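# Place the green block into the blue tray

## Task

Get the green block into the blue tray. The task fails if the robot topples or is left leaning, or if anything is knocked or moved outside the work area.

## Robot and tools

ROBOT. A Rainbow Robotics RB-Y1: a wheeled base (two drive wheels, two rear casters, no sideways motion), a folding torso (squat, shift, pitch, yaw), a head, and a left and a right arm, each with seven joints and a parallel gripper. Each wrist carries a camera in a case that sticks out sideways and can strike things. The base is 0.58 m wide, extends 0.10 m in front of the wheel axle and 0.57 m behind it, and sweeps a 0.58 m radius when spinning in place. With the starting arm pose the robot is up to 0.73 m wide.

FRAMES. Base frame: origin on the floor between the drive wheels, x forward, y left, z up, metres. The chest, left_hand and right_hand readings are in this frame. A hand point sits midway between its finger pads, 0.03 m behind the tips; fingers point along the hand's -z and close along its x. Printed hand positions can be off, especially at long reach or under load. base_odometry is in the frame the base had at the start; it only counts wheel turns, so slip looks like travel. Heading is in rad, positive to the left.

TOOL move. An action is one of: "base" and/or "joints" (optionally with "min_time_s" or "contact_limits"); "target" alone or with "min_time_s"; or "contact_limits" alone. "cameras" and "blocking" are not part of the action; a move with no action just reports state and images.
- base: one velocity command for the whole robot, {"x_m_s", "turn_rad_s", "for_s"}. x_m_s is forward speed in m/s (0, or 0.005 to 1.5 in magnitude, negative drives back); turn_rad_s is left turn rate in rad/s (0, or 0.02 to 1.509 in magnitude); for_s is how long it is sent, 0.1 to 5 s. Omitted speeds are 0. Distance is roughly speed times for_s; acceleration is 0.4 m/s² (turns 0.5 rad/s²) and the base may coast up to about 3 s afterward. It does not stop on hitting furniture.
- joints: absolute target angles, one key per joint, in rad (grippers in m of opening). Ranges: torso_squat_rad 0 to 1.2, torso_shift_rad -0.3 to 0.6, torso_pitch_rad -0.2 to 1.4 (positive leans forward), torso_yaw_rad -1.5 to 1.5 (positive left; lift both arms out at least 0.2 rad first). Left arm: shoulder_pitch -2.356 to 2.356 (negative swings forward/up), shoulder_roll 0 to 3.141 (positive outward), shoulder_yaw -2.094 to 2.094, elbow -2.617 to 0.01 (negative bends), forearm_roll -3.141 to 3.141, wrist_pitch -1.57 to 1.919, hand_roll -2.705 to 2.705, left_gripper_m 0 to 0.1. Right arm the same except right_shoulder_roll_rad -3.141 to 0 (negative outward). head_pan_rad -0.523 to 0.523 (positive left), head_tilt_rad -0.35 to 1.57 (positive down). Torso combos must hold: squat+shift<=1.52; squat-shift+pitch<=1.57; shift+0.5pitch-0.4squat<=0.7; shift+0.3pitch-0.5squat<=0.39, else the torso stops partway with "off_target".
- target: an absolute hand pose for one arm: "side" ("left"/"right"), "x","y","z" in m in the base frame (-3 to 3), "quat_wxyz" as printed in the hand lines. It is solved once to joint angles, so the hand travels on an arc; split long moves into short steps. Refused if another move is still running.
- min_time_s: 0.1 to 8 s, the shortest duration for arm, head and torso motions in that action. Fast bending with arms stretched forward or a load can tip the robot.
- contact_limits: gripper current cap in mA per gripper key, 200 to 672.5 (start value 672.5); lower means gentler grip.
- blocking: true/omitted waits for rest; false returns in about 0.5 s while motion continues.
- cameras: list of head_camera, left_wrist_camera, right_wrist_camera, or "all"; [] for none.
Any unknown key makes a call invalid; an out-of-range value gets it refused. After a refusal or an uncommanded stop, the rest of that reply's move, wait and finished_scene calls are skipped.

OTHER TOOLS. wait {"seconds": 0 to 10, "cameras"} just lets time pass, returning early once running moves rest. stop brakes all running motions. zoom_image {"camera", "region": [x0,y0,x1,y1]} enlarges part of that camera's latest picture, pixels from top-left, at most 504 square. finished_scene ends the scene for good; the block must stay in the tray on its own.

RESULTS. "move" says done or the worst status. Hand status: "reached" (within 10 mm and 2 degrees), "short" with the error, or "refused" with a reason. Joint words: off_target (resting away from target, maybe still pushing), contact_stop (torso only), time_out, limit_stop_at_<name>, not_followed (collision check withheld an arm command), torque_fault, limit_stop_at_motor_heat. A stop on one joint stops its whole group (torso, left arm, or right arm). Base "done" only means the command was sent for its time. lidar_m: 12 distances in 30-degree sectors, first straight ahead, counter-clockwise, seen at 0.23 m height; "-" means nothing. motor_effort: wheel effort in percent, peak in brackets; at rest normally under 30. Joint and external torques, wrist force/torque (hand axes, with offsets) and motor temperatures help spot contact or heat. on_its_own lists things the robot did unasked.

GRIPPING. Command an opening at least 0.005 m narrower than the block; the gripper then reports off_target or done, both fine.

AVOID. Arms hitting or pressing each other (ends the scene), including cameras and fingers; keep shoulder rolls outward about 0.5 rad when both arms reach forward. Hard pushes that cause torque faults (10 s freeze) or overheating (stop at 80 °C). Driving into furniture or wall, or the upper body snagging under a table edge, which can tip the robot. Heavy or far-forward loads and abrupt stops while bowed. Dropping the block from height or knocking things away.

Each tool is called as name(argument=value, ...) on one line, values as JSON.

## Session

move(cameras=["all"])

Scene clock: 0.00 s.
Joint torques (N m): no reading
External joint torques (N m): no reading
Motor temperatures (°C): left_arm=[36 28 31 35 36 35 31] | right_arm=[33 31 30 32 42 36 37]
Wrist force (N): no reading
Wrist torque (N m): no reading
Wrist force, peak (N): no reading
base_odometry: x=+0.000 y=+0.000 heading=+0.000
lidar_m: 2.69 2.64 2.06 1.86 2.33 2.57 2.45 2.55 2.51 1.99 2.04 2.95
base_status: not commanded
joint_positions: torso_squat_rad=+0.350 torso_shift_rad=+0.000 torso_pitch_rad=+0.000 torso_yaw_rad=+0.000 left_shoulder_pitch_rad=+0.024 left_shoulder_roll_rad=+0.037 left_shoulder_yaw_rad=+0.006 left_elbow_rad=-0.158 left_forearm_roll_rad=-0.010 left_wrist_pitch_rad=-0.024 left_hand_roll_rad=-0.023 left_gripper_m=+0.100 right_shoulder_pitch_rad=+0.045 right_shoulder_roll_rad=-0.040 right_shoulder_yaw_rad=+0.041 right_elbow_rad=-0.204 right_forearm_roll_rad=+0.037 right_wrist_pitch_rad=-0.042 right_hand_roll_rad=+0.003 right_gripper_m=+0.099 head_pan_rad=+0.000 head_tilt_rad=+0.400
joint_status: not commanded
wheel_motors_off: 0
motor_effort: left_wheel=+1 right_wheel=+2
chest: x=-0.2280 y=-0.0001 z=+1.2475 quat_wxyz=(+1.000, +0.000, +0.000, +0.000) (m; base frame)
left_hand: x=-0.1631 y=+0.2490 z=+0.5659 quat_wxyz=(+0.997, +0.020, -0.079, -0.011) (m; base frame)
right_hand: x=-0.1517 y=-0.2471 z=+0.5675 quat_wxyz=(+0.994, -0.019, -0.101, +0.035) (m; base frame)
pictures: head_camera, left_wrist_camera, right_wrist_camera
Images, in order (width x height): head_camera 896x504, left_wrist_camera 644x364, right_wrist_camera 644x364.

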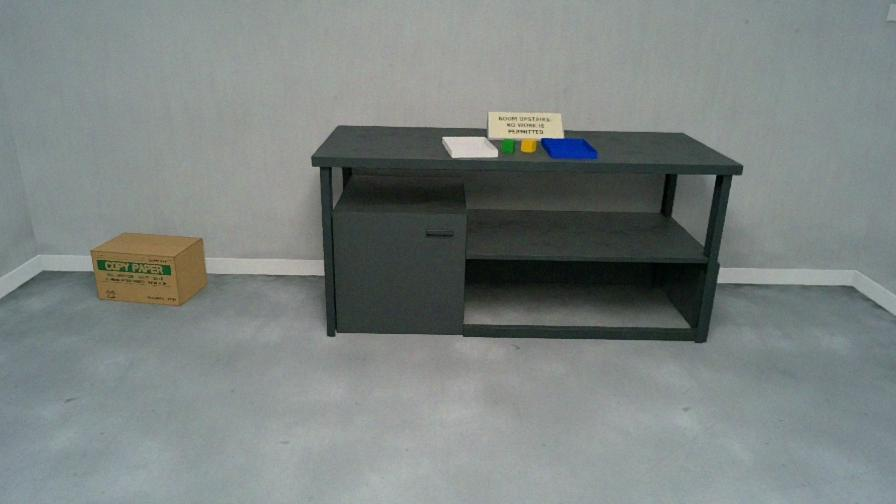

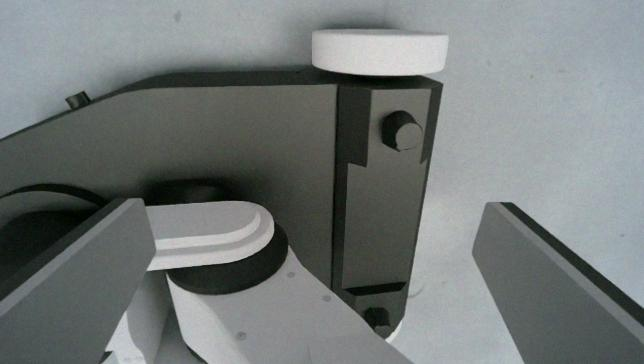

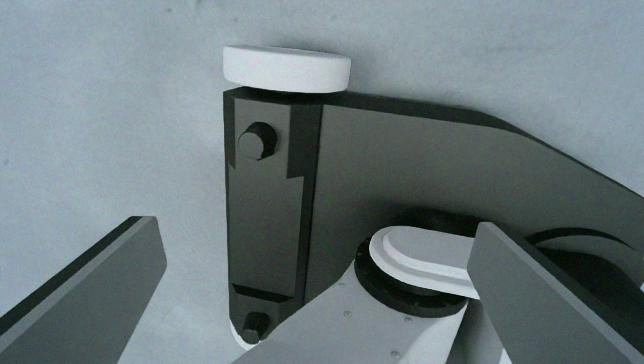

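move(base={"x_m_s": 0.6, "for_s": 2.6}, joints={"head_tilt_rad": 0.75, "right_shoulder_pitch_rad": 0.6, "right_shoulder_roll_rad": -0.3, "right_elbow_rad": -2.1}, cameras=["head_camera"])

zoom_image(camera="head_camera", region=[400, 0, 700, 200])

Scene clock: 21.03 s.
Joint torques (N m): left_arm=[-1.12 1.61 -0.05 -0.23 -0.02 -0.25 -0.08] | right_arm=[-0.28 -4.98 -3.42 -10.02 0.45 -1.84 0.1]
External joint torques (N m): left_arm=[0.15 0.46 -0.13 0.08 -0.03 0.15 -0.07] | right_arm=[0.74 -0.52 0.05 0.07 0.25 0.06 0.05]
Wrist force (N): left_arm=[0.3 -0.9 -4.3] | right_arm=[-2.7 0.9 -0.3]
Wrist torque (N m): left_arm=[0.11 0.17 0.14] | right_arm=[0.15 0.18 -0.05]
Wrist force, peak (N): left_arm=[0.9 -1.2 -4.8] | right_arm=[2.5 0.6 -6.3]
move: done
base_odometry: x=+1.560 y=+0.000 heading=+0.000
lidar_m: 1.13 1.18 1.96 1.89 1.93 3.18 4.02 3.44 2.22 2.36 1.63 1.68
base_status: done (sent for 2.6 of 2.6 s)
joint_positions: torso_squat_rad=+0.350 torso_shift_rad=+0.000 torso_pitch_rad=+0.000 torso_yaw_rad=+0.000 left_shoulder_pitch_rad=+0.024 left_shoulder_roll_rad=+0.037 left_shoulder_yaw_rad=+0.006 left_elbow_rad=-0.158 left_forearm_roll_rad=-0.010 left_wrist_pitch_rad=-0.024 left_hand_roll_rad=-0.023 left_gripper_m=+0.100 right_shoulder_pitch_rad=+0.600 right_shoulder_roll_rad=-0.300 right_shoulder_yaw_rad=+0.041 right_elbow_rad=-2.100 right_forearm_roll_rad=+0.037 right_wrist_pitch_rad=-0.042 right_hand_roll_rad=+0.003 right_gripper_m=+0.099 head_pan_rad=+0.000 head_tilt_rad=+0.750
joint_status: all done
wheel_motors_off: 0
motor_effort: left_wheel=+0(26) right_wheel=+0(30)
chest: x=-0.2280 y=-0.0001 z=+1.2475 quat_wxyz=(+1.000, +0.000, +0.000, +0.000) (m; base frame)
left_hand: x=-0.1630 y=+0.2490 z=+0.5659 quat_wxyz=(+0.997, +0.020, -0.079, -0.011) (m; base frame)
right_hand: x=+0.1257 y=-0.3024 z=+1.0385 quat_wxyz=(+0.708, -0.113, -0.688, +0.116) (m; base frame)
pictures: head_camera
Images, in order (width x height): head_camera 896x504.

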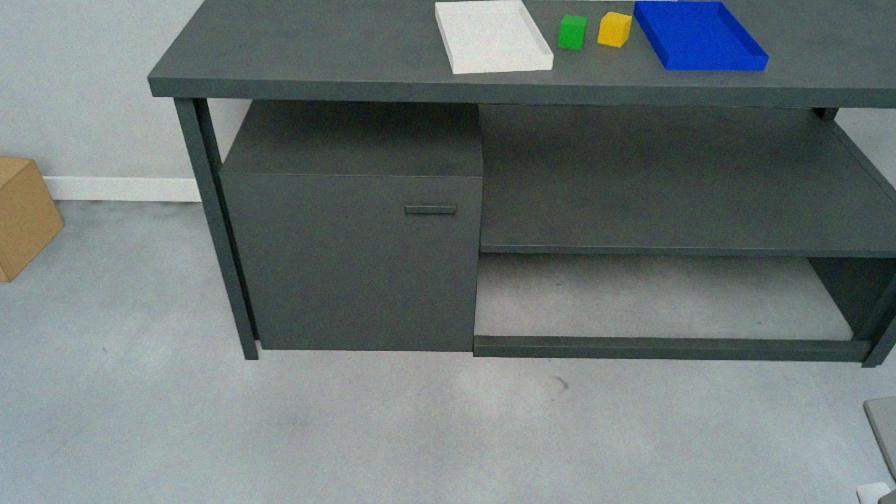

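Scaled by 1.680 from the camera's 896x504 image, which has a finer 1280x720 frame.

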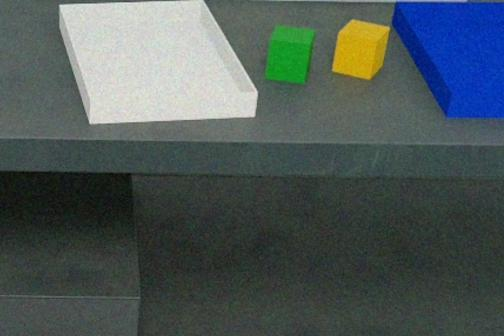

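move(base={"x_m_s": 0.5, "for_s": 1.6}, joints={"torso_pitch_rad": 0.4, "torso_shift_rad": 0.15}, min_time_s=3.5, cameras=["all"])

zoom_image(camera="head_camera", region=[392, 0, 896, 504])

Scene clock: 47.07 s.
Joint torques (N m): left_arm=[9.67 1.71 -0.44 4.09 -0.12 0.52 0.11] | right_arm=[6.96 -4.75 -3.49 -8.62 0.49 -1.69 0.06]
External joint torques (N m): left_arm=[0.73 0.57 -0.57 0.43 -0.12 0.18 0.1] | right_arm=[0.69 -0.49 -0.17 -0.07 0.31 0.06 0.02]
Wrist force (N): left_arm=[3.0 -1.1 -3.4] | right_arm=[-2.4 1.0 -2.4]
Wrist torque (N m): left_arm=[0.13 0.35 0.06] | right_arm=[0.12 0.20 -0.01]
Wrist force, peak (N): left_arm=[3.2 -0.4 -4.5] | right_arm=[-2.8 1.3 -2.6]
move: done
base_odometry: x=+2.360 y=+0.000 heading=+0.000
lidar_m: 0.32 0.35 0.47 1.91 1.93 2.73 4.83 2.81 2.43 1.25 1.21 1.03
base_status: done (sent for 1.6 of 1.6 s)
joint_positions: torso_squat_rad=+0.350 torso_shift_rad=+0.150 torso_pitch_rad=+0.400 torso_yaw_rad=+0.000 left_shoulder_pitch_rad=+0.024 left_shoulder_roll_rad=+0.037 left_shoulder_yaw_rad=+0.006 left_elbow_rad=-0.158 left_forearm_roll_rad=-0.010 left_wrist_pitch_rad=-0.024 left_hand_roll_rad=-0.023 left_gripper_m=+0.100 right_shoulder_pitch_rad=+0.600 right_shoulder_roll_rad=-0.300 right_shoulder_yaw_rad=+0.041 right_elbow_rad=-2.100 right_forearm_roll_rad=+0.037 right_wrist_pitch_rad=-0.042 right_hand_roll_rad=+0.003 right_gripper_m=+0.099 head_pan_rad=+0.000 head_tilt_rad=+0.750
joint_status: all done
wheel_motors_off: 0
motor_effort: left_wheel=-1(22) right_wheel=+0(22)
chest: x=-0.0093 y=-0.0001 z=+1.2157 quat_wxyz=(+0.980, +0.000, +0.199, +0.000) (m; base frame)
left_hand: x=-0.2147 y=+0.2490 z=+0.5626 quat_wxyz=(+0.992, +0.018, +0.120, -0.015) (m; base frame)
right_hand: x=+0.2351 y=-0.3024 z=+0.8855 quat_wxyz=(+0.830, -0.088, -0.533, +0.136) (m; base frame)
pictures: head_camera, left_wrist_camera, right_wrist_camera
Images, in order (width x height): head_camera 896x504, left_wrist_camera 644x364, right_wrist_camera 644x364.

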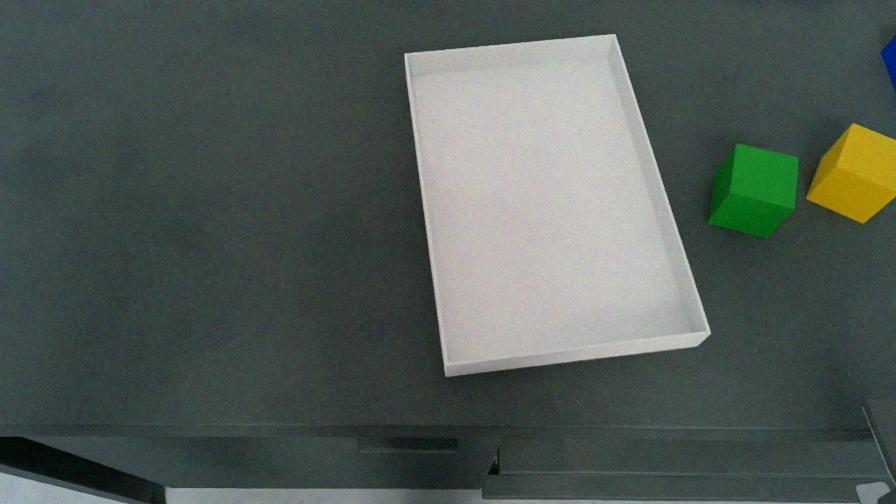

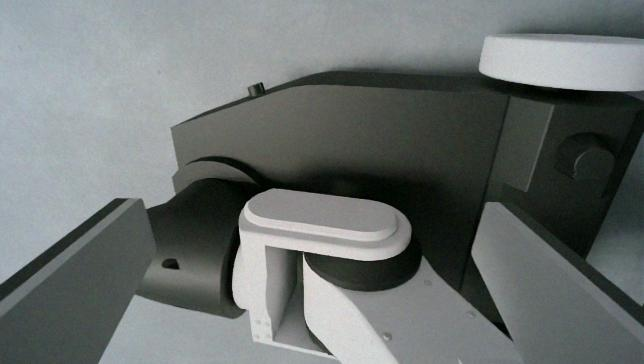

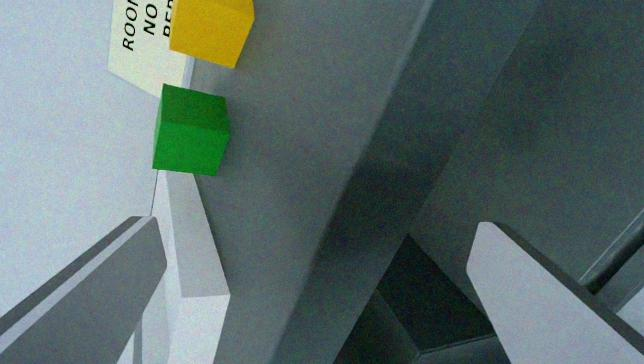

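Scaled by 1.000.

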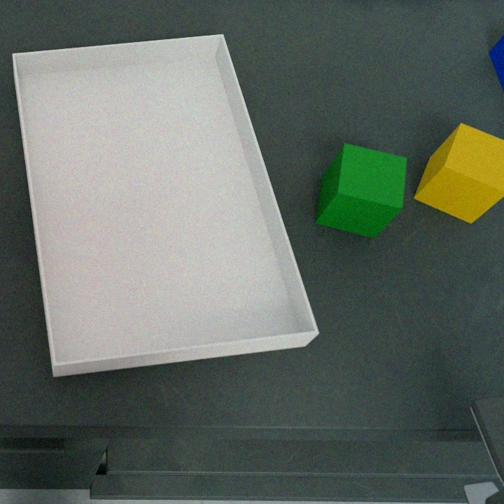

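move(target={"side":"right","x":0.42,"y":-0.30,"z":1.08,"quat_wxyz":[1,0,0,0]}, cameras=["head_camera","right_wrist_camera"])

Scene clock: 131.10 s.
Joint torques (N m): left_arm=[9.09 1.31 0.02 3.91 0.02 0.44 0.16] | right_arm=[14.92 -6.5 -3.82 16.69 0.59 11.85 -0.7]
External joint torques (N m): left_arm=[0.2 0.21 -0.11 0.28 0.02 0.1 0.14] | right_arm=[11.08 -0.97 0.07 25.1 0.31 13.46 -0.74]
External joint torques when the fault began: right_arm=[-44.73 3.39 15.41 43.89 -1.08 26.74 0.22]
Wrist force (N): left_arm=[2.3 -0.8 -3.7] | right_arm=[36.5 14.2 46.3]
Wrist torque (N m): left_arm=[0.11 0.25 0.10] | right_arm=[0.71 -3.33 0.60]
Wrist force, peak (N): left_arm=[5.9 -0.8 -4.4] | right_arm=[46.7 -1.5 205.5]
move: torque_fault
TORQUE FAULT: right_elbow_rad reached its load limit. The robot stopped for 10 seconds, dropped its targets and accepts commands again. Before the stop ended, the hold on right_elbow_rad was turned back by 0.2 degrees, the way its load pushed it. The stop added 8.6 s to the call.
base_odometry: x=+2.360 y=+0.000 heading=+0.000
lidar_m: 0.33 0.35 0.48 1.90 1.93 2.72 4.81 2.84 2.46 2.35 1.23 1.05
base_status: not commanded
joint_positions: torso_squat_rad=+0.350 torso_shift_rad=+0.149 torso_pitch_rad=+0.398 torso_yaw_rad=+0.000 left_shoulder_pitch_rad=+0.024 left_shoulder_roll_rad=+0.037 left_shoulder_yaw_rad=+0.006 left_elbow_rad=-0.158 left_forearm_roll_rad=-0.010 left_wrist_pitch_rad=-0.024 left_hand_roll_rad=-0.023 left_gripper_m=+0.100 right_shoulder_pitch_rad=+0.423 right_shoulder_roll_rad=-0.455 right_shoulder_yaw_rad=+0.109 right_elbow_rad=-2.030 right_forearm_roll_rad=-0.212 right_wrist_pitch_rad=+0.230 right_hand_roll_rad=-0.130 right_gripper_m=+0.100 head_pan_rad=+0.000 head_tilt_rad=+0.750
joint_status: right_shoulder_pitch_rad torque_fault (moved -0.177 of -1.754); right_shoulder_roll_rad torque_fault (moved -0.155 of -0.865); right_shoulder_yaw_rad torque_fault (moved +0.068 of +0.331); right_elbow_rad torque_fault (moved +0.072 of +0.442); right_forearm_roll_rad torque_fault (moved -0.249 of -1.363); right_wrist_pitch_rad torque_fault (moved +0.271 of +1.961); right_hand_roll_rad torque_fault (moved -0.132 of -0.636)
wheel_motors_off: 0
on_its_own: right_shoulder_pitch_rad is held at +0.426, not at your -1.154, since a torque_fault; right_shoulder_roll_rad is held at -0.455, not at your -1.165, since a torque_fault; right_shoulder_yaw_rad is held at +0.109, not at your +0.372, since a torque_fault; right_elbow_rad is held at -2.024, not at your -1.658, since a torque_fault; right_forearm_roll_rad is held at -0.212, not at your -1.326, since a torque_fault; right_wrist_pitch_rad is held at +0.233, not at your +1.919, since a torque_fault; right_hand_roll_rad is held at -0.130, not at your -0.633, since a torque_fault
motor_effort: left_wheel=+6(56) right_wheel=-1(31)
chest: x=-0.0104 y=+0.0005 z=+1.2160 quat_wxyz=(+0.980, -0.001, +0.198, +0.000) (m; base frame)
left_hand: x=-0.2147 y=+0.2489 z=+0.5622 quat_wxyz=(+0.993, +0.017, +0.119, -0.015) (m; base frame)
right_hand: x=+0.2538 y=-0.2867 z=+0.8338 quat_wxyz=(+0.893, +0.024, -0.446, +0.061) (m; base frame)
right_hand_status: short (checked arc, planned for 1.5 s): torque_fault, 297 mm and 53.5 deg off.
pictures: head_camera, right_wrist_camera
Images, in order (width x height): head_camera 896x504, right_wrist_camera 644x364.

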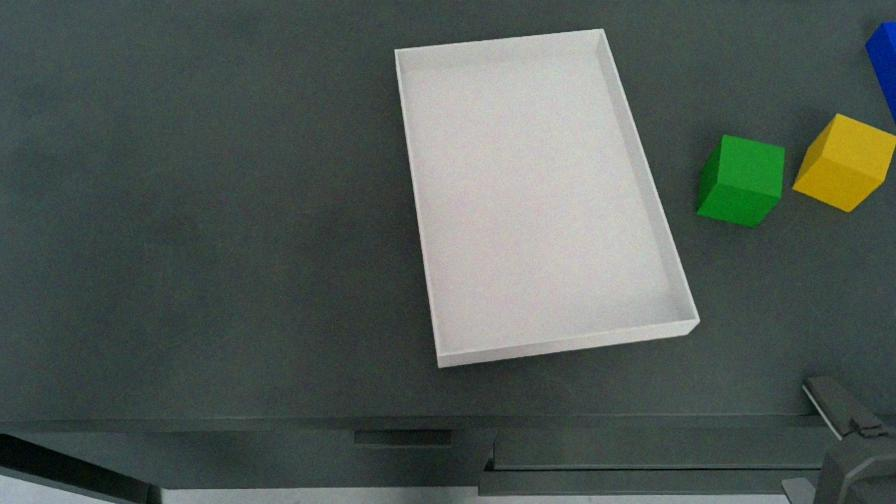

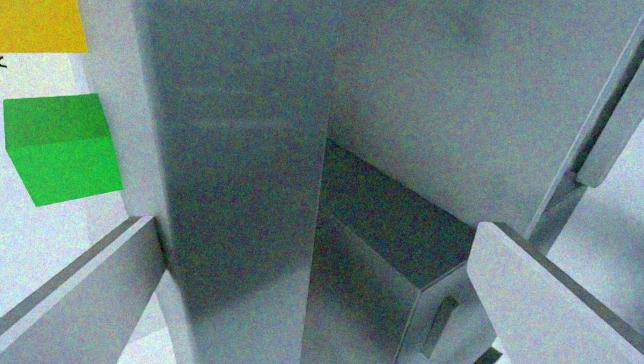

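move(base={"x_m_s": -0.25, "for_s": 0.8})

move(joints={"right_shoulder_pitch_rad": 0.6, "right_shoulder_roll_rad": -0.5, "right_elbow_rad": -2.5})

move(target={"side":"right","x":0.36,"y":-0.32,"z":1.15,"quat_wxyz":[0.966,0,-0.26,0]}, cameras=["head_camera","right_wrist_camera"])

Scene clock: 141.77 s.
Joint torques (N m): left_arm=[8.77 1.54 0.19 3.74 -0.09 0.49 0.09] | right_arm=[4.03 -5.9 -3.39 -8.23 0.5 -1.65 0.12]
External joint torques (N m): left_arm=[-0.18 0.41 0.06 0.08 -0.09 0.15 0.08] | right_arm=[0.05 -0.37 0.48 0.12 0.22 -0.05 0.08]
Wrist force (N): left_arm=[2.4 -0.6 -4.2] | right_arm=[4.1 -2.6 -3.8]
Wrist torque (N m): left_arm=[0.10 0.22 0.09] | right_arm=[0.45 0.94 -0.01]
Wrist force, peak (N): left_arm=[3.4 -1.0 -4.6] | right_arm=[36.9 13.8 46.8]
move: done
base_odometry: x=+2.160 y=+0.000 heading=-0.001
lidar_m: 0.53 0.55 0.73 1.86 1.96 2.57 4.61 3.47 2.47 2.34 1.28 1.25
base_status: done (sent for 0.8 of 0.8 s)
joint_positions: torso_squat_rad=+0.350 torso_shift_rad=+0.150 torso_pitch_rad=+0.400 torso_yaw_rad=+0.000 left_shoulder_pitch_rad=+0.024 left_shoulder_roll_rad=+0.037 left_shoulder_yaw_rad=+0.006 left_elbow_rad=-0.158 left_forearm_roll_rad=-0.010 left_wrist_pitch_rad=-0.024 left_hand_roll_rad=-0.023 left_gripper_m=+0.100 right_shoulder_pitch_rad=+0.426 right_shoulder_roll_rad=-0.455 right_shoulder_yaw_rad=+0.109 right_elbow_rad=-2.024 right_forearm_roll_rad=-0.212 right_wrist_pitch_rad=+0.233 right_hand_roll_rad=-0.130 right_gripper_m=+0.099 head_pan_rad=+0.000 head_tilt_rad=+0.750
joint_status: not commanded
wheel_motors_off: 0
on_its_own: right_shoulder_pitch_rad is held at +0.426, not at your -1.154, since a torque_fault; right_shoulder_roll_rad is held at -0.455, not at your -1.165, since a torque_fault; right_shoulder_yaw_rad is held at +0.109, not at your +0.372, since a torque_fault; right_elbow_rad is held at -2.024, not at your -1.658, since a torque_fault; right_forearm_roll_rad is held at -0.212, not at your -1.326, since a torque_fault; right_wrist_pitch_rad is held at +0.233, not at your +1.919, since a torque_fault; right_hand_roll_rad is held at -0.130, not at your -0.633, since a torque_fault
motor_effort: left_wheel=-5(25) right_wheel=+9(44)
chest: x=-0.0093 y=-0.0001 z=+1.2157 quat_wxyz=(+0.980, +0.000, +0.199, +0.000) (m; base frame)
left_hand: x=-0.2149 y=+0.2490 z=+0.5626 quat_wxyz=(+0.992, +0.018, +0.120, -0.015) (m; base frame)
right_hand: x=+0.2511 y=-0.2887 z=+0.8293 quat_wxyz=(+0.896, +0.023, -0.440, +0.060) (m; base frame)
pictures: none

Scene clock: 143.13 s.
Joint torques (N m): left_arm=[8.86 1.36 -0.01 3.84 -0.04 0.54 -0.02] | right_arm=[5.47 -5.37 -2.92 -9.35 0.59 -1.83 0.14]
External joint torques (N m): left_arm=[-0.08 0.23 -0.14 0.18 -0.04 0.2 -0.03] | right_arm=[0.7 -1.17 0.18 0.36 0.3 0.03 0.08]
Wrist force (N): left_arm=[3.2 -0.7 -3.5] | right_arm=[3.3 -2.9 -2.5]
Wrist torque (N m): left_arm=[0.11 0.37 0.10] | right_arm=[0.46 0.90 -0.04]
Wrist force, peak (N): left_arm=[3.5 -1.7 -4.1] | right_arm=[4.1 -3.4 -4.4]
move: done
base_odometry: x=+2.160 y=+0.000 heading=-0.001
lidar_m: 0.53 0.56 0.74 1.87 1.96 2.57 4.62 3.47 2.46 2.34 1.30 1.27
base_status: not commanded
joint_positions: torso_squat_rad=+0.350 torso_shift_rad=+0.150 torso_pitch_rad=+0.400 torso_yaw_rad=+0.000 left_shoulder_pitch_rad=+0.024 left_shoulder_roll_rad=+0.037 left_shoulder_yaw_rad=+0.006 left_elbow_rad=-0.158 left_forearm_roll_rad=-0.010 left_wrist_pitch_rad=-0.024 left_hand_roll_rad=-0.023 left_gripper_m=+0.100 right_shoulder_pitch_rad=+0.600 right_shoulder_roll_rad=-0.500 right_shoulder_yaw_rad=+0.109 right_elbow_rad=-2.500 right_forearm_roll_rad=-0.212 right_wrist_pitch_rad=+0.233 right_hand_roll_rad=-0.130 right_gripper_m=+0.099 head_pan_rad=+0.000 head_tilt_rad=+0.750
joint_status: all done
wheel_motors_off: 0
on_its_own: right_shoulder_yaw_rad is held at +0.109, not at your +0.372, since a torque_fault; right_forearm_roll_rad is held at -0.212, not at your -1.326, since a torque_fault; right_wrist_pitch_rad is held at +0.233, not at your +1.919, since a torque_fault; right_hand_roll_rad is held at -0.130, not at your -0.633, since a torque_fault
motor_effort: left_wheel=-7(10) right_wheel=+8(9)
chest: x=-0.0093 y=-0.0001 z=+1.2157 quat_wxyz=(+0.980, +0.000, +0.199, +0.000) (m; base frame)
left_hand: x=-0.2149 y=+0.2490 z=+0.5626 quat_wxyz=(+0.992, +0.018, +0.120, -0.015) (m; base frame)
right_hand: x=+0.2666 y=-0.2220 z=+0.9862 quat_wxyz=(+0.824, +0.082, -0.552, +0.096) (m; base frame)
pictures: none

Scene clock: 144.73 s.
Joint torques (N m): left_arm=[8.68 1.07 0 3.95 -0.03 0.54 0.09] | right_arm=[-7.09 -6.83 -8.98 2.73 1.4 -1.03 0.3]
External joint torques (N m): left_arm=[-0.27 -0.07 -0.13 0.29 -0.03 0.2 0.08] | right_arm=[-0.08 0.55 0.32 0.27 0.45 -0.41 0.27]
Wrist force (N): left_arm=[2.6 -0.6 -3.6] | right_arm=[6.0 -3.0 -5.3]
Wrist torque (N m): left_arm=[0.05 0.30 0.17] | right_arm=[0.50 1.04 0.02]
Wrist force, peak (N): left_arm=[3.5 -0.5 -4.6] | right_arm=[6.1 -3.2 -5.5]
move: done
base_odometry: x=+2.160 y=+0.000 heading=-0.001
lidar_m: 0.53 0.55 0.74 1.87 1.96 2.57 4.61 3.48 2.46 2.34 1.30 1.25
base_status: not commanded
joint_positions: torso_squat_rad=+0.350 torso_shift_rad=+0.150 torso_pitch_rad=+0.400 torso_yaw_rad=+0.000 left_shoulder_pitch_rad=+0.024 left_shoulder_roll_rad=+0.037 left_shoulder_yaw_rad=+0.006 left_elbow_rad=-0.158 left_forearm_roll_rad=-0.010 left_wrist_pitch_rad=-0.024 left_hand_roll_rad=-0.023 left_gripper_m=+0.100 right_shoulder_pitch_rad=+0.452 right_shoulder_roll_rad=-1.730 right_shoulder_yaw_rad=-1.013 right_elbow_rad=-2.401 right_forearm_roll_rad=-1.421 right_wrist_pitch_rad=+1.203 right_hand_roll_rad=-0.919 right_gripper_m=+0.099 head_pan_rad=+0.000 head_tilt_rad=+0.750
joint_status: all done
wheel_motors_off: 0
motor_effort: left_wheel=-7(10) right_wheel=+7(9)
chest: x=-0.0093 y=-0.0001 z=+1.2157 quat_wxyz=(+0.980, +0.000, +0.199, +0.000) (m; base frame)
left_hand: x=-0.2149 y=+0.2490 z=+0.5626 quat_wxyz=(+0.992, +0.018, +0.120, -0.015) (m; base frame)
right_hand: x=+0.3600 y=-0.3199 z=+1.1500 quat_wxyz=(+0.966, +0.000, -0.260, +0.000) (m; base frame)
right_hand_status: reached (checked arc, planned for 1.3 s): 0 mm and 0.0 deg off.
pictures: head_camera, right_wrist_camera
Images, in order (width x height): head_camera 896x504, right_wrist_camera 644x364.

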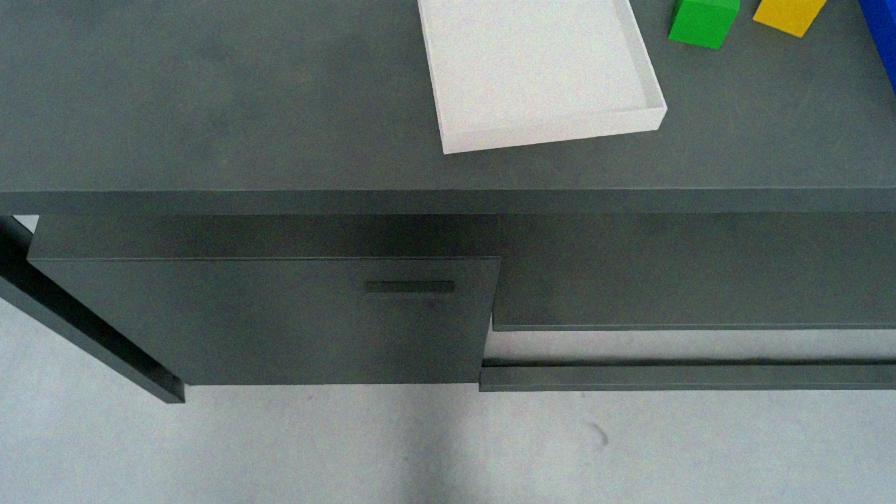

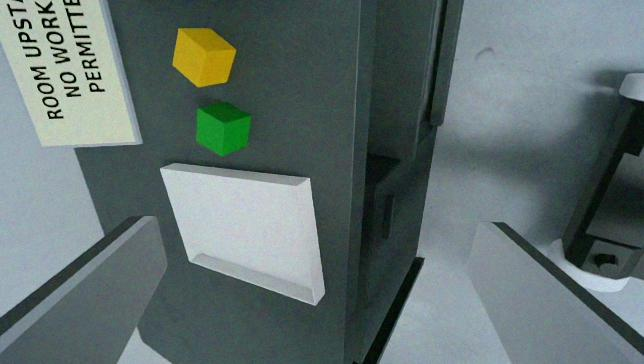

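move(base={"x_m_s": 0.25, "for_s": 1.1})

move(target={"side":"right","x":0.5,"y":-0.32,"z":1.10,"quat_wxyz":[1,0,0,0]}, cameras=["head_camera","right_wrist_camera"])

Scene clock: 196.97 s.
Joint torques (N m): left_arm=[9.8 1.53 0.16 4.11 -0.14 0.55 0.1] | right_arm=[-7.2 -7.29 -8.85 2.35 1.23 -0.87 0.29]
External joint torques (N m): left_arm=[0.85 0.39 0.03 0.45 -0.14 0.21 0.08] | right_arm=[-0.18 0.09 0.45 -0.11 0.27 -0.26 0.26]
Wrist force (N): left_arm=[2.6 -0.8 -4.1] | right_arm=[5.9 -2.9 -5.3]
Wrist torque (N m): left_arm=[0.09 0.30 0.10] | right_arm=[0.51 1.04 0.01]
Wrist force, peak (N): left_arm=[3.0 -1.7 -4.9] | right_arm=[6.4 -3.2 -5.6]
move: done
base_odometry: x=+2.435 y=+0.000 heading=-0.001
lidar_m: 0.26 0.27 0.37 2.02 1.92 2.77 4.88 2.84 2.46 1.21 1.22 0.98
base_status: done (sent for 1.1 of 1.1 s)
joint_positions: torso_squat_rad=+0.350 torso_shift_rad=+0.150 torso_pitch_rad=+0.400 torso_yaw_rad=+0.000 left_shoulder_pitch_rad=+0.024 left_shoulder_roll_rad=+0.037 left_shoulder_yaw_rad=+0.006 left_elbow_rad=-0.158 left_forearm_roll_rad=-0.010 left_wrist_pitch_rad=-0.024 left_hand_roll_rad=-0.023 left_gripper_m=+0.100 right_shoulder_pitch_rad=+0.452 right_shoulder_roll_rad=-1.729 right_shoulder_yaw_rad=-1.013 right_elbow_rad=-2.401 right_forearm_roll_rad=-1.421 right_wrist_pitch_rad=+1.203 right_hand_roll_rad=-0.919 right_gripper_m=+0.099 head_pan_rad=+0.000 head_tilt_rad=+0.750
joint_status: not commanded
wheel_motors_off: 0
motor_effort: left_wheel=-7(27) right_wheel=+4(26)
chest: x=-0.0092 y=-0.0001 z=+1.2157 quat_wxyz=(+0.980, +0.000, +0.199, +0.000) (m; base frame)
left_hand: x=-0.2147 y=+0.2490 z=+0.5626 quat_wxyz=(+0.992, +0.018, +0.120, -0.015) (m; base frame)
right_hand: x=+0.3601 y=-0.3200 z=+1.1499 quat_wxyz=(+0.966, +0.000, -0.260, +0.000) (m; base frame)
pictures: none

Scene clock: 198.90 s.
Joint torques (N m): left_arm=[9.55 1.63 0.28 4.13 -0.16 0.52 0.1] | right_arm=[-22.41 4.58 -5.43 6.01 0.7 -0.11 -0.19]
External joint torques (N m): left_arm=[0.6 0.49 0.15 0.47 -0.16 0.17 0.09] | right_arm=[-0.99 0.81 0.91 0.27 0.45 -0.06 -0.18]
Wrist force (N): left_arm=[3.0 -1.0 -4.2] | right_arm=[8.7 -2.7 -6.5]
Wrist torque (N m): left_arm=[0.14 0.36 0.08] | right_arm=[0.48 1.21 -0.01]
Wrist force, peak (N): left_arm=[3.6 -1.2 -4.4] | right_arm=[8.6 -2.9 -8.1]
move: done
base_odometry: x=+2.435 y=+0.000 heading=-0.001
lidar_m: 0.26 0.27 0.36 2.03 1.93 2.78 4.89 2.84 2.44 1.20 1.21 0.98
base_status: not commanded
joint_positions: torso_squat_rad=+0.350 torso_shift_rad=+0.150 torso_pitch_rad=+0.400 torso_yaw_rad=+0.000 left_shoulder_pitch_rad=+0.024 left_shoulder_roll_rad=+0.037 left_shoulder_yaw_rad=+0.006 left_elbow_rad=-0.158 left_forearm_roll_rad=-0.010 left_wrist_pitch_rad=-0.024 left_hand_roll_rad=-0.023 left_gripper_m=+0.100 right_shoulder_pitch_rad=+0.880 right_shoulder_roll_rad=-2.684 right_shoulder_yaw_rad=-0.978 right_elbow_rad=-1.067 right_forearm_roll_rad=-2.263 right_wrist_pitch_rad=+1.285 right_hand_roll_rad=-0.213 right_gripper_m=+0.099 head_pan_rad=+0.000 head_tilt_rad=+0.750
joint_status: all done
wheel_motors_off: 0
motor_effort: left_wheel=-4(9) right_wheel=+4(6)
chest: x=-0.0092 y=+0.0000 z=+1.2157 quat_wxyz=(+0.980, +0.000, +0.199, +0.000) (m; base frame)
left_hand: x=-0.2148 y=+0.2490 z=+0.5626 quat_wxyz=(+0.992, +0.018, +0.120, -0.015) (m; base frame)
right_hand: x=+0.4999 y=-0.3197 z=+1.1001 quat_wxyz=(+1.000, +0.000, -0.001, +0.000) (m; base frame)
right_hand_status: reached (checked arc, planned for 1.3 s): 0 mm and 0.1 deg off.
pictures: head_camera, right_wrist_camera
Images, in order (width x height): head_camera 896x504, right_wrist_camera 644x364.

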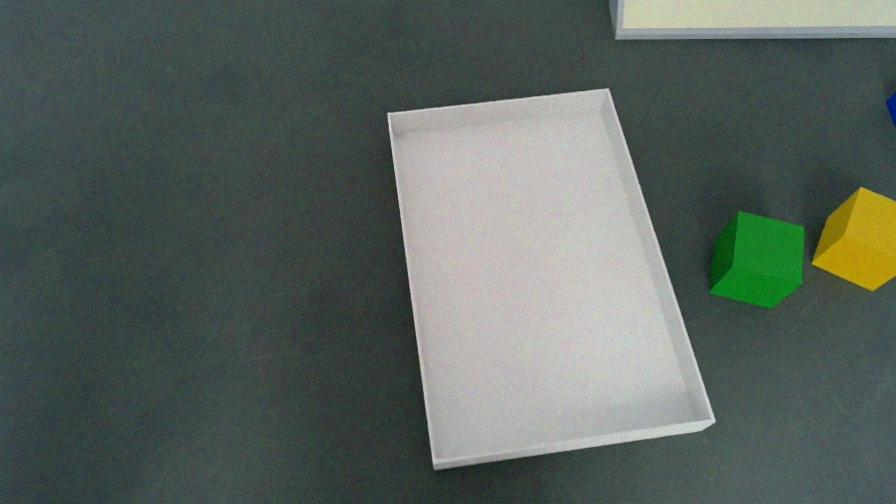

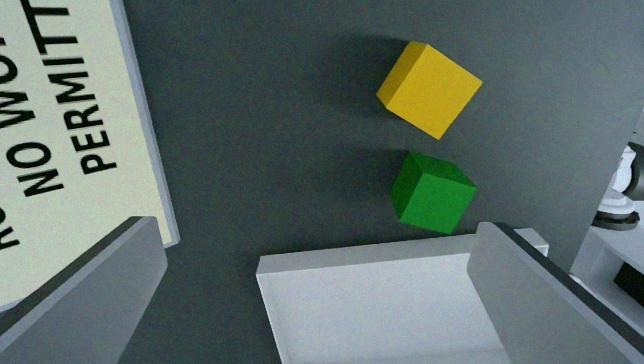

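move(target={"side":"right","x":0.42,"y":-0.24,"z":1.0,"quat_wxyz":[0.9916,0,0,-0.1296]}, cameras=["head_camera","right_wrist_camera"])

Scene clock: 224.93 s.
Joint torques (N m): left_arm=[9.56 1.64 0.12 3.95 0 0.52 0.16] | right_arm=[-20.94 3.94 -6.22 3.85 0.38 0.07 0.26]
External joint torques (N m): left_arm=[0.61 0.5 -0.01 0.29 0 0.17 0.14] | right_arm=[-1.53 0.28 0.82 -0.23 0.21 0.08 0.26]
Wrist force (N): left_arm=[2.7 -1.2 -4.3] | right_arm=[8.9 -3.2 -6.3]
Wrist torque (N m): left_arm=[0.13 0.30 0.06] | right_arm=[0.53 1.22 0.03]
Wrist force, peak (N): left_arm=[3.6 -1.0 -4.4] | right_arm=[9.7 -3.1 -6.2]
move: done
base_odometry: x=+2.435 y=+0.000 heading=-0.001
lidar_m: 0.26 0.27 0.37 2.02 1.92 2.78 4.89 2.86 2.46 1.21 1.22 0.98
base_status: not commanded
joint_positions: torso_squat_rad=+0.350 torso_shift_rad=+0.150 torso_pitch_rad=+0.400 torso_yaw_rad=+0.000 left_shoulder_pitch_rad=+0.024 left_shoulder_roll_rad=+0.037 left_shoulder_yaw_rad=+0.006 left_elbow_rad=-0.158 left_forearm_roll_rad=-0.010 left_wrist_pitch_rad=-0.024 left_hand_roll_rad=-0.023 left_gripper_m=+0.100 right_shoulder_pitch_rad=+0.851 right_shoulder_roll_rad=-2.683 right_shoulder_yaw_rad=-0.848 right_elbow_rad=-1.667 right_forearm_roll_rad=-2.072 right_wrist_pitch_rad=+0.863 right_hand_roll_rad=-0.949 right_gripper_m=+0.099 head_pan_rad=+0.000 head_tilt_rad=+0.750
joint_status: all done
wheel_motors_off: 0
motor_effort: left_wheel=-4(8) right_wheel=+4(6)
chest: x=-0.0092 y=+0.0000 z=+1.2157 quat_wxyz=(+0.980, +0.000, +0.199, +0.000) (m; base frame)
left_hand: x=-0.2148 y=+0.2490 z=+0.5626 quat_wxyz=(+0.992, +0.018, +0.120, -0.015) (m; base frame)
right_hand: x=+0.4200 y=-0.2396 z=+1.0003 quat_wxyz=(+0.992, +0.002, +0.003, -0.128) (m; base frame)
right_hand_status: reached (checked arc, planned for 0.9 s): 0 mm and 0.4 deg off.
pictures: head_camera, right_wrist_camera
Images, in order (width x height): head_camera 896x504, right_wrist_camera 644x364.

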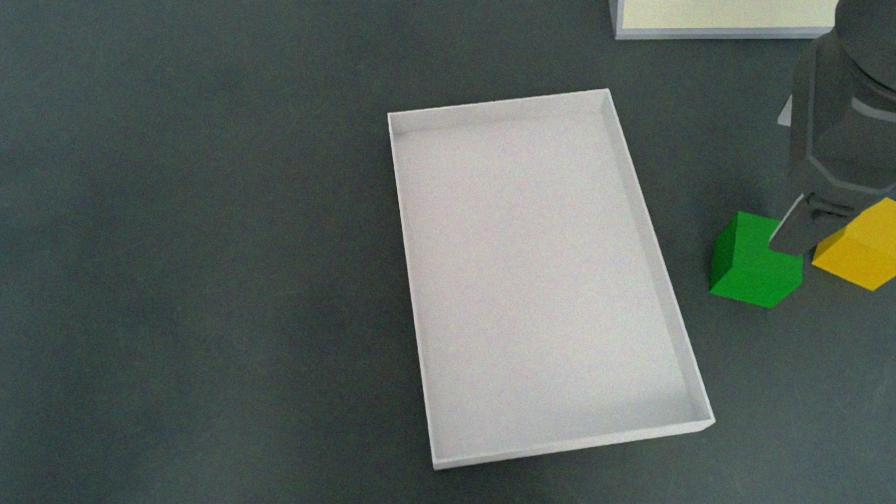

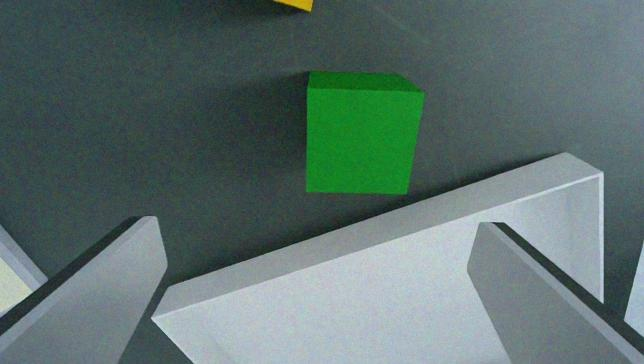

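move(target={"side":"right","x":0.396,"y":-0.253,"z":0.955,"quat_wxyz":[0.9916,0,0,-0.1296]}, cameras=["head_camera","right_wrist_camera"])

Scene clock: 252.93 s.
Joint torques (N m): left_arm=[9.36 1.35 0.08 3.94 -0.01 0.58 0.09] | right_arm=[-20.04 4.21 -6.32 3.13 0.2 0.08 0.31]
External joint torques (N m): left_arm=[0.41 0.22 -0.06 0.28 -0.01 0.23 0.08] | right_arm=[-1.34 0.18 0.12 -0.15 0.05 0.09 0.31]
Wrist force (N): left_arm=[3.0 -1.3 -3.1] | right_arm=[9.0 -3.3 -6.2]
Wrist torque (N m): left_arm=[0.14 0.31 0.11] | right_arm=[0.53 1.19 0.05]
Wrist force, peak (N): left_arm=[3.7 -0.7 -4.4] | right_arm=[8.7 -3.8 -7.1]
move: done
base_odometry: x=+2.435 y=+0.000 heading=-0.001
lidar_m: 0.25 0.26 0.37 2.04 1.92 2.77 4.89 2.86 2.44 1.21 1.20 0.98
base_status: not commanded
joint_positions: torso_squat_rad=+0.350 torso_shift_rad=+0.150 torso_pitch_rad=+0.400 torso_yaw_rad=+0.000 left_shoulder_pitch_rad=+0.024 left_shoulder_roll_rad=+0.037 left_shoulder_yaw_rad=+0.006 left_elbow_rad=-0.158 left_forearm_roll_rad=-0.010 left_wrist_pitch_rad=-0.024 left_hand_roll_rad=-0.023 left_gripper_m=+0.100 right_shoulder_pitch_rad=+0.921 right_shoulder_roll_rad=-2.683 right_shoulder_yaw_rad=-0.784 right_elbow_rad=-1.746 right_forearm_roll_rad=-1.960 right_wrist_pitch_rad=+0.716 right_hand_roll_rad=-1.032 right_gripper_m=+0.099 head_pan_rad=+0.000 head_tilt_rad=+0.750
joint_status: all done
wheel_motors_off: 0
motor_effort: left_wheel=-5(7) right_wheel=+5(6)
chest: x=-0.0092 y=-0.0001 z=+1.2157 quat_wxyz=(+0.980, +0.000, +0.199, +0.000) (m; base frame)
left_hand: x=-0.2148 y=+0.2490 z=+0.5626 quat_wxyz=(+0.992, +0.018, +0.120, -0.015) (m; base frame)
right_hand: x=+0.3958 y=-0.2529 z=+0.9553 quat_wxyz=(+0.992, +0.001, +0.001, -0.129) (m; base frame)
right_hand_status: reached (checked arc, planned for 0.3 s): 0 mm and 0.1 deg off.
pictures: head_camera, right_wrist_camera
Images, in order (width x height): head_camera 896x504, right_wrist_camera 644x364.

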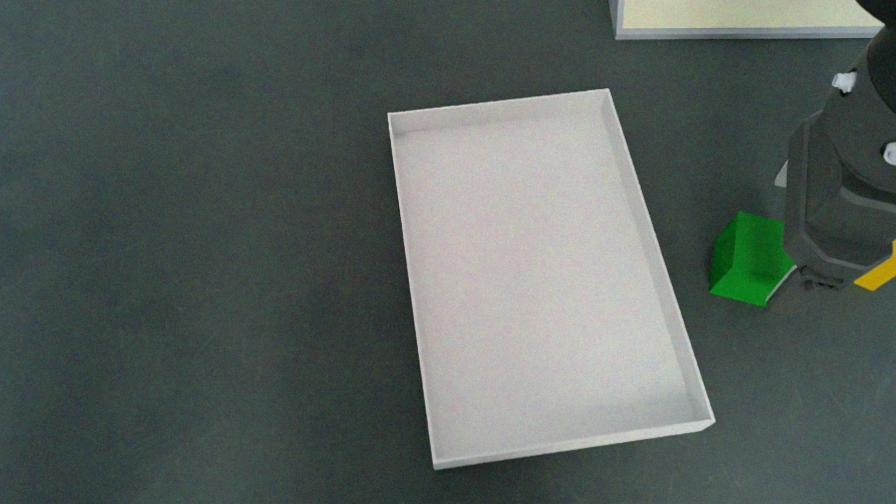

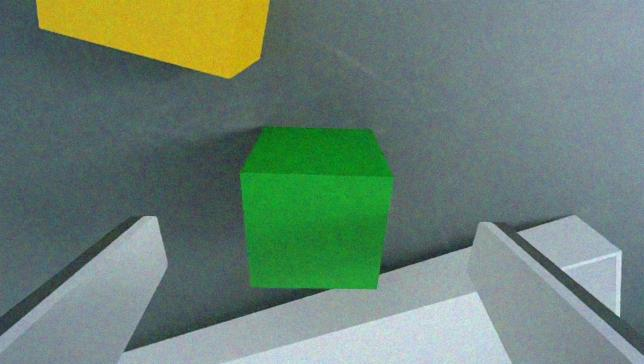

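move(target={"side":"right","x":0.396,"y":-0.255,"z":0.925,"quat_wxyz":[0.9916,0,0,-0.1296]}, cameras=["head_camera","right_wrist_camera"])

Scene clock: 265.20 s.
Joint torques (N m): left_arm=[9.4 1.32 -0.15 3.96 -0.12 0.5 0.17] | right_arm=[-20.05 5.04 -5.88 3.14 0.31 -0.03 0.11]
External joint torques (N m): left_arm=[0.45 0.18 -0.29 0.3 -0.12 0.15 0.16] | right_arm=[-0.96 0.05 0.1 0.05 0.17 -0.02 0.11]
Wrist force (N): left_arm=[2.7 -1.0 -3.7] | right_arm=[8.9 -3.2 -6.0]
Wrist torque (N m): left_arm=[0.13 0.28 0.10] | right_arm=[0.54 1.21 0.05]
Wrist force, peak (N): left_arm=[3.7 -1.2 -4.5] | right_arm=[9.4 -3.6 -6.7]
move: done
base_odometry: x=+2.435 y=+0.000 heading=-0.001
lidar_m: 0.25 0.27 0.37 2.03 1.94 2.78 4.89 2.85 2.46 1.20 1.22 0.97
base_status: not commanded
joint_positions: torso_squat_rad=+0.350 torso_shift_rad=+0.150 torso_pitch_rad=+0.400 torso_yaw_rad=+0.000 left_shoulder_pitch_rad=+0.024 left_shoulder_roll_rad=+0.037 left_shoulder_yaw_rad=+0.006 left_elbow_rad=-0.158 left_forearm_roll_rad=-0.010 left_wrist_pitch_rad=-0.024 left_hand_roll_rad=-0.023 left_gripper_m=+0.100 right_shoulder_pitch_rad=+1.003 right_shoulder_roll_rad=-2.735 right_shoulder_yaw_rad=-0.779 right_elbow_rad=-1.696 right_forearm_roll_rad=-1.939 right_wrist_pitch_rad=+0.649 right_hand_roll_rad=-1.041 right_gripper_m=+0.099 head_pan_rad=+0.000 head_tilt_rad=+0.750
joint_status: all done
wheel_motors_off: 0
motor_effort: left_wheel=-5(8) right_wheel=+5(6)
chest: x=-0.0093 y=-0.0001 z=+1.2157 quat_wxyz=(+0.980, +0.000, +0.199, +0.000) (m; base frame)
left_hand: x=-0.2148 y=+0.2490 z=+0.5626 quat_wxyz=(+0.992, +0.018, +0.120, -0.015) (m; base frame)
right_hand: x=+0.3959 y=-0.2549 z=+0.9251 quat_wxyz=(+0.992, +0.000, +0.000, -0.130) (m; base frame)
right_hand_status: reached (checked arc, planned for 0.3 s): 0 mm and 0.0 deg off.
pictures: head_camera, right_wrist_camera
Images, in order (width x height): head_camera 896x504, right_wrist_camera 644x364.

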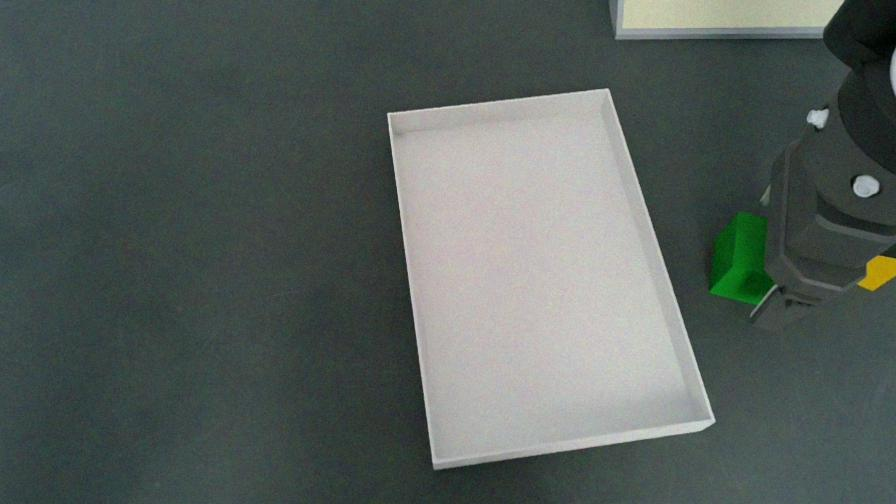

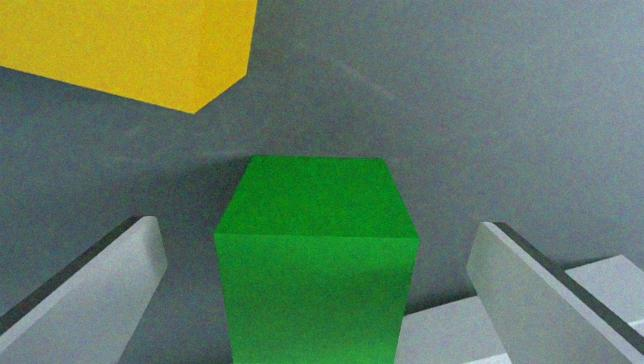

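move(target={"side":"right","x":0.397,"y":-0.248,"z":0.904,"quat_wxyz":[0.9916,0,0,-0.1296]})

move(joints={"right_gripper_m": 0.03}, cameras=["head_camera","right_wrist_camera"])

Scene clock: 281.77 s.
Joint torques (N m): left_arm=[9.33 1.24 0.18 3.95 0 0.52 -0.02] | right_arm=[-20.02 6.24 -6.45 3.22 0.35 -0.12 0.11]
External joint torques (N m): left_arm=[0.38 0.11 0.05 0.29 0 0.18 -0.03] | right_arm=[-0.49 0.52 -0.78 0.22 0.22 -0.12 0.11]
Wrist force (N): left_arm=[2.4 -1.1 -4.8] | right_arm=[9.1 -3.2 -6.1]
Wrist torque (N m): left_arm=[0.14 0.29 0.09] | right_arm=[0.55 1.21 0.05]
Wrist force, peak (N): left_arm=[3.2 -0.9 -4.6] | right_arm=[9.3 -2.9 -6.8]
move: done
base_odometry: x=+2.435 y=+0.000 heading=-0.001
lidar_m: 0.26 0.26 0.36 2.04 1.94 2.79 4.89 2.85 2.46 1.19 1.22 0.96
base_status: not commanded
joint_positions: torso_squat_rad=+0.350 torso_shift_rad=+0.150 torso_pitch_rad=+0.400 torso_yaw_rad=+0.000 left_shoulder_pitch_rad=+0.024 left_shoulder_roll_rad=+0.037 left_shoulder_yaw_rad=+0.006 left_elbow_rad=-0.158 left_forearm_roll_rad=-0.010 left_wrist_pitch_rad=-0.024 left_hand_roll_rad=-0.023 left_gripper_m=+0.100 right_shoulder_pitch_rad=+1.059 right_shoulder_roll_rad=-2.794 right_shoulder_yaw_rad=-0.785 right_elbow_rad=-1.651 right_forearm_roll_rad=-1.931 right_wrist_pitch_rad=+0.609 right_hand_roll_rad=-1.061 right_gripper_m=+0.099 head_pan_rad=+0.000 head_tilt_rad=+0.750
joint_status: all done
wheel_motors_off: 0
motor_effort: left_wheel=-3(8) right_wheel=+6(6)
chest: x=-0.0092 y=-0.0001 z=+1.2157 quat_wxyz=(+0.980, +0.000, +0.199, +0.000) (m; base frame)
left_hand: x=-0.2148 y=+0.2490 z=+0.5626 quat_wxyz=(+0.992, +0.018, +0.120, -0.015) (m; base frame)
right_hand: x=+0.3969 y=-0.2480 z=+0.9040 quat_wxyz=(+0.992, +0.000, +0.000, -0.130) (m; base frame)
right_hand_status: reached (checked arc, planned for 0.3 s): 0 mm and 0.0 deg off.
pictures: none

Scene clock: 283.07 s.
Joint torques (N m): left_arm=[9.37 1.18 0.25 3.95 -0.01 0.48 0.12] | right_arm=[-20.55 6.3 -6.2 3.04 0.39 -0.11 0.13]
External joint torques (N m): left_arm=[0.42 0.05 0.12 0.29 -0.01 0.13 0.11] | right_arm=[-1.02 0.58 -0.53 0.05 0.26 -0.1 0.13]
Wrist force (N): left_arm=[2.1 -0.8 -4.8] | right_arm=[9.0 -3.4 -6.8]
Wrist torque (N m): left_arm=[0.07 0.24 0.10] | right_arm=[0.57 1.22 0.06]
Wrist force, peak (N): left_arm=[3.0 -1.0 -4.7] | right_arm=[9.2 -3.4 -7.2]
move: off_target
base_odometry: x=+2.435 y=+0.000 heading=-0.001
lidar_m: 0.26 0.27 0.36 2.03 1.94 2.78 4.89 2.86 2.45 1.20 1.21 0.98
base_status: not commanded
joint_positions: torso_squat_rad=+0.350 torso_shift_rad=+0.150 torso_pitch_rad=+0.400 torso_yaw_rad=+0.000 left_shoulder_pitch_rad=+0.024 left_shoulder_roll_rad=+0.037 left_shoulder_yaw_rad=+0.006 left_elbow_rad=-0.158 left_forearm_roll_rad=-0.010 left_wrist_pitch_rad=-0.024 left_hand_roll_rad=-0.023 left_gripper_m=+0.100 right_shoulder_pitch_rad=+1.059 right_shoulder_roll_rad=-2.794 right_shoulder_yaw_rad=-0.785 right_elbow_rad=-1.651 right_forearm_roll_rad=-1.931 right_wrist_pitch_rad=+0.609 right_hand_roll_rad=-1.061 right_gripper_m=+0.049 head_pan_rad=+0.000 head_tilt_rad=+0.750
joint_status: right_gripper_m off_target (ended at +0.049, target +0.030)
wheel_motors_off: 0
motor_effort: left_wheel=-6(7) right_wheel=+5(6)
chest: x=-0.0092 y=-0.0001 z=+1.2157 quat_wxyz=(+0.980, +0.000, +0.199, +0.000) (m; base frame)
left_hand: x=-0.2148 y=+0.2490 z=+0.5626 quat_wxyz=(+0.992, +0.018, +0.120, -0.015) (m; base frame)
right_hand: x=+0.3969 y=-0.2480 z=+0.9040 quat_wxyz=(+0.992, +0.000, +0.000, -0.130) (m; base frame)
pictures: head_camera, right_wrist_camera
Images, in order (width x height): head_camera 896x504, right_wrist_camera 644x364.

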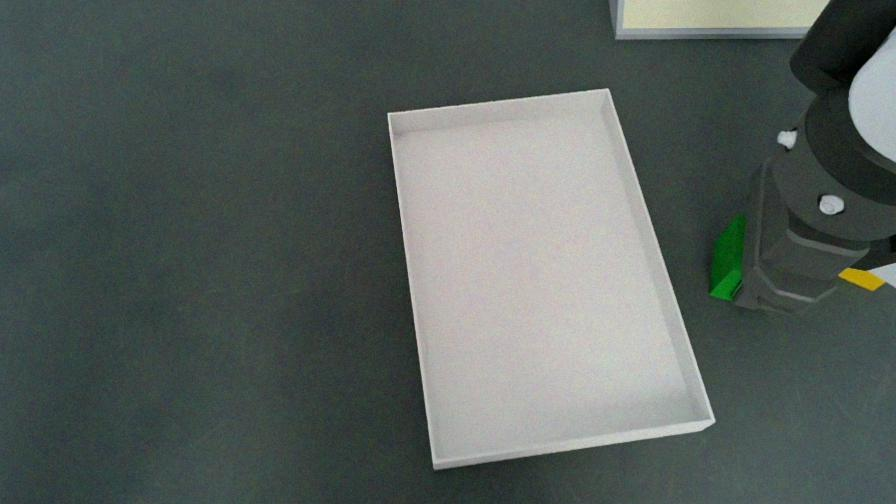

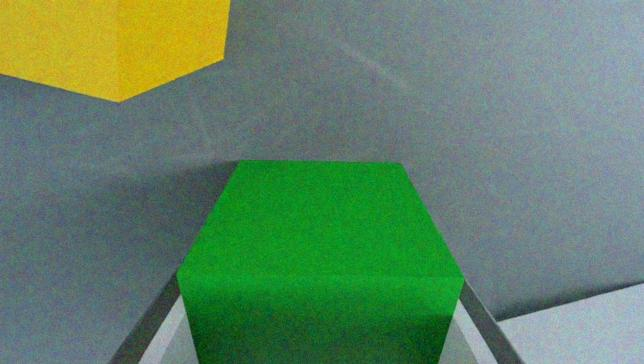

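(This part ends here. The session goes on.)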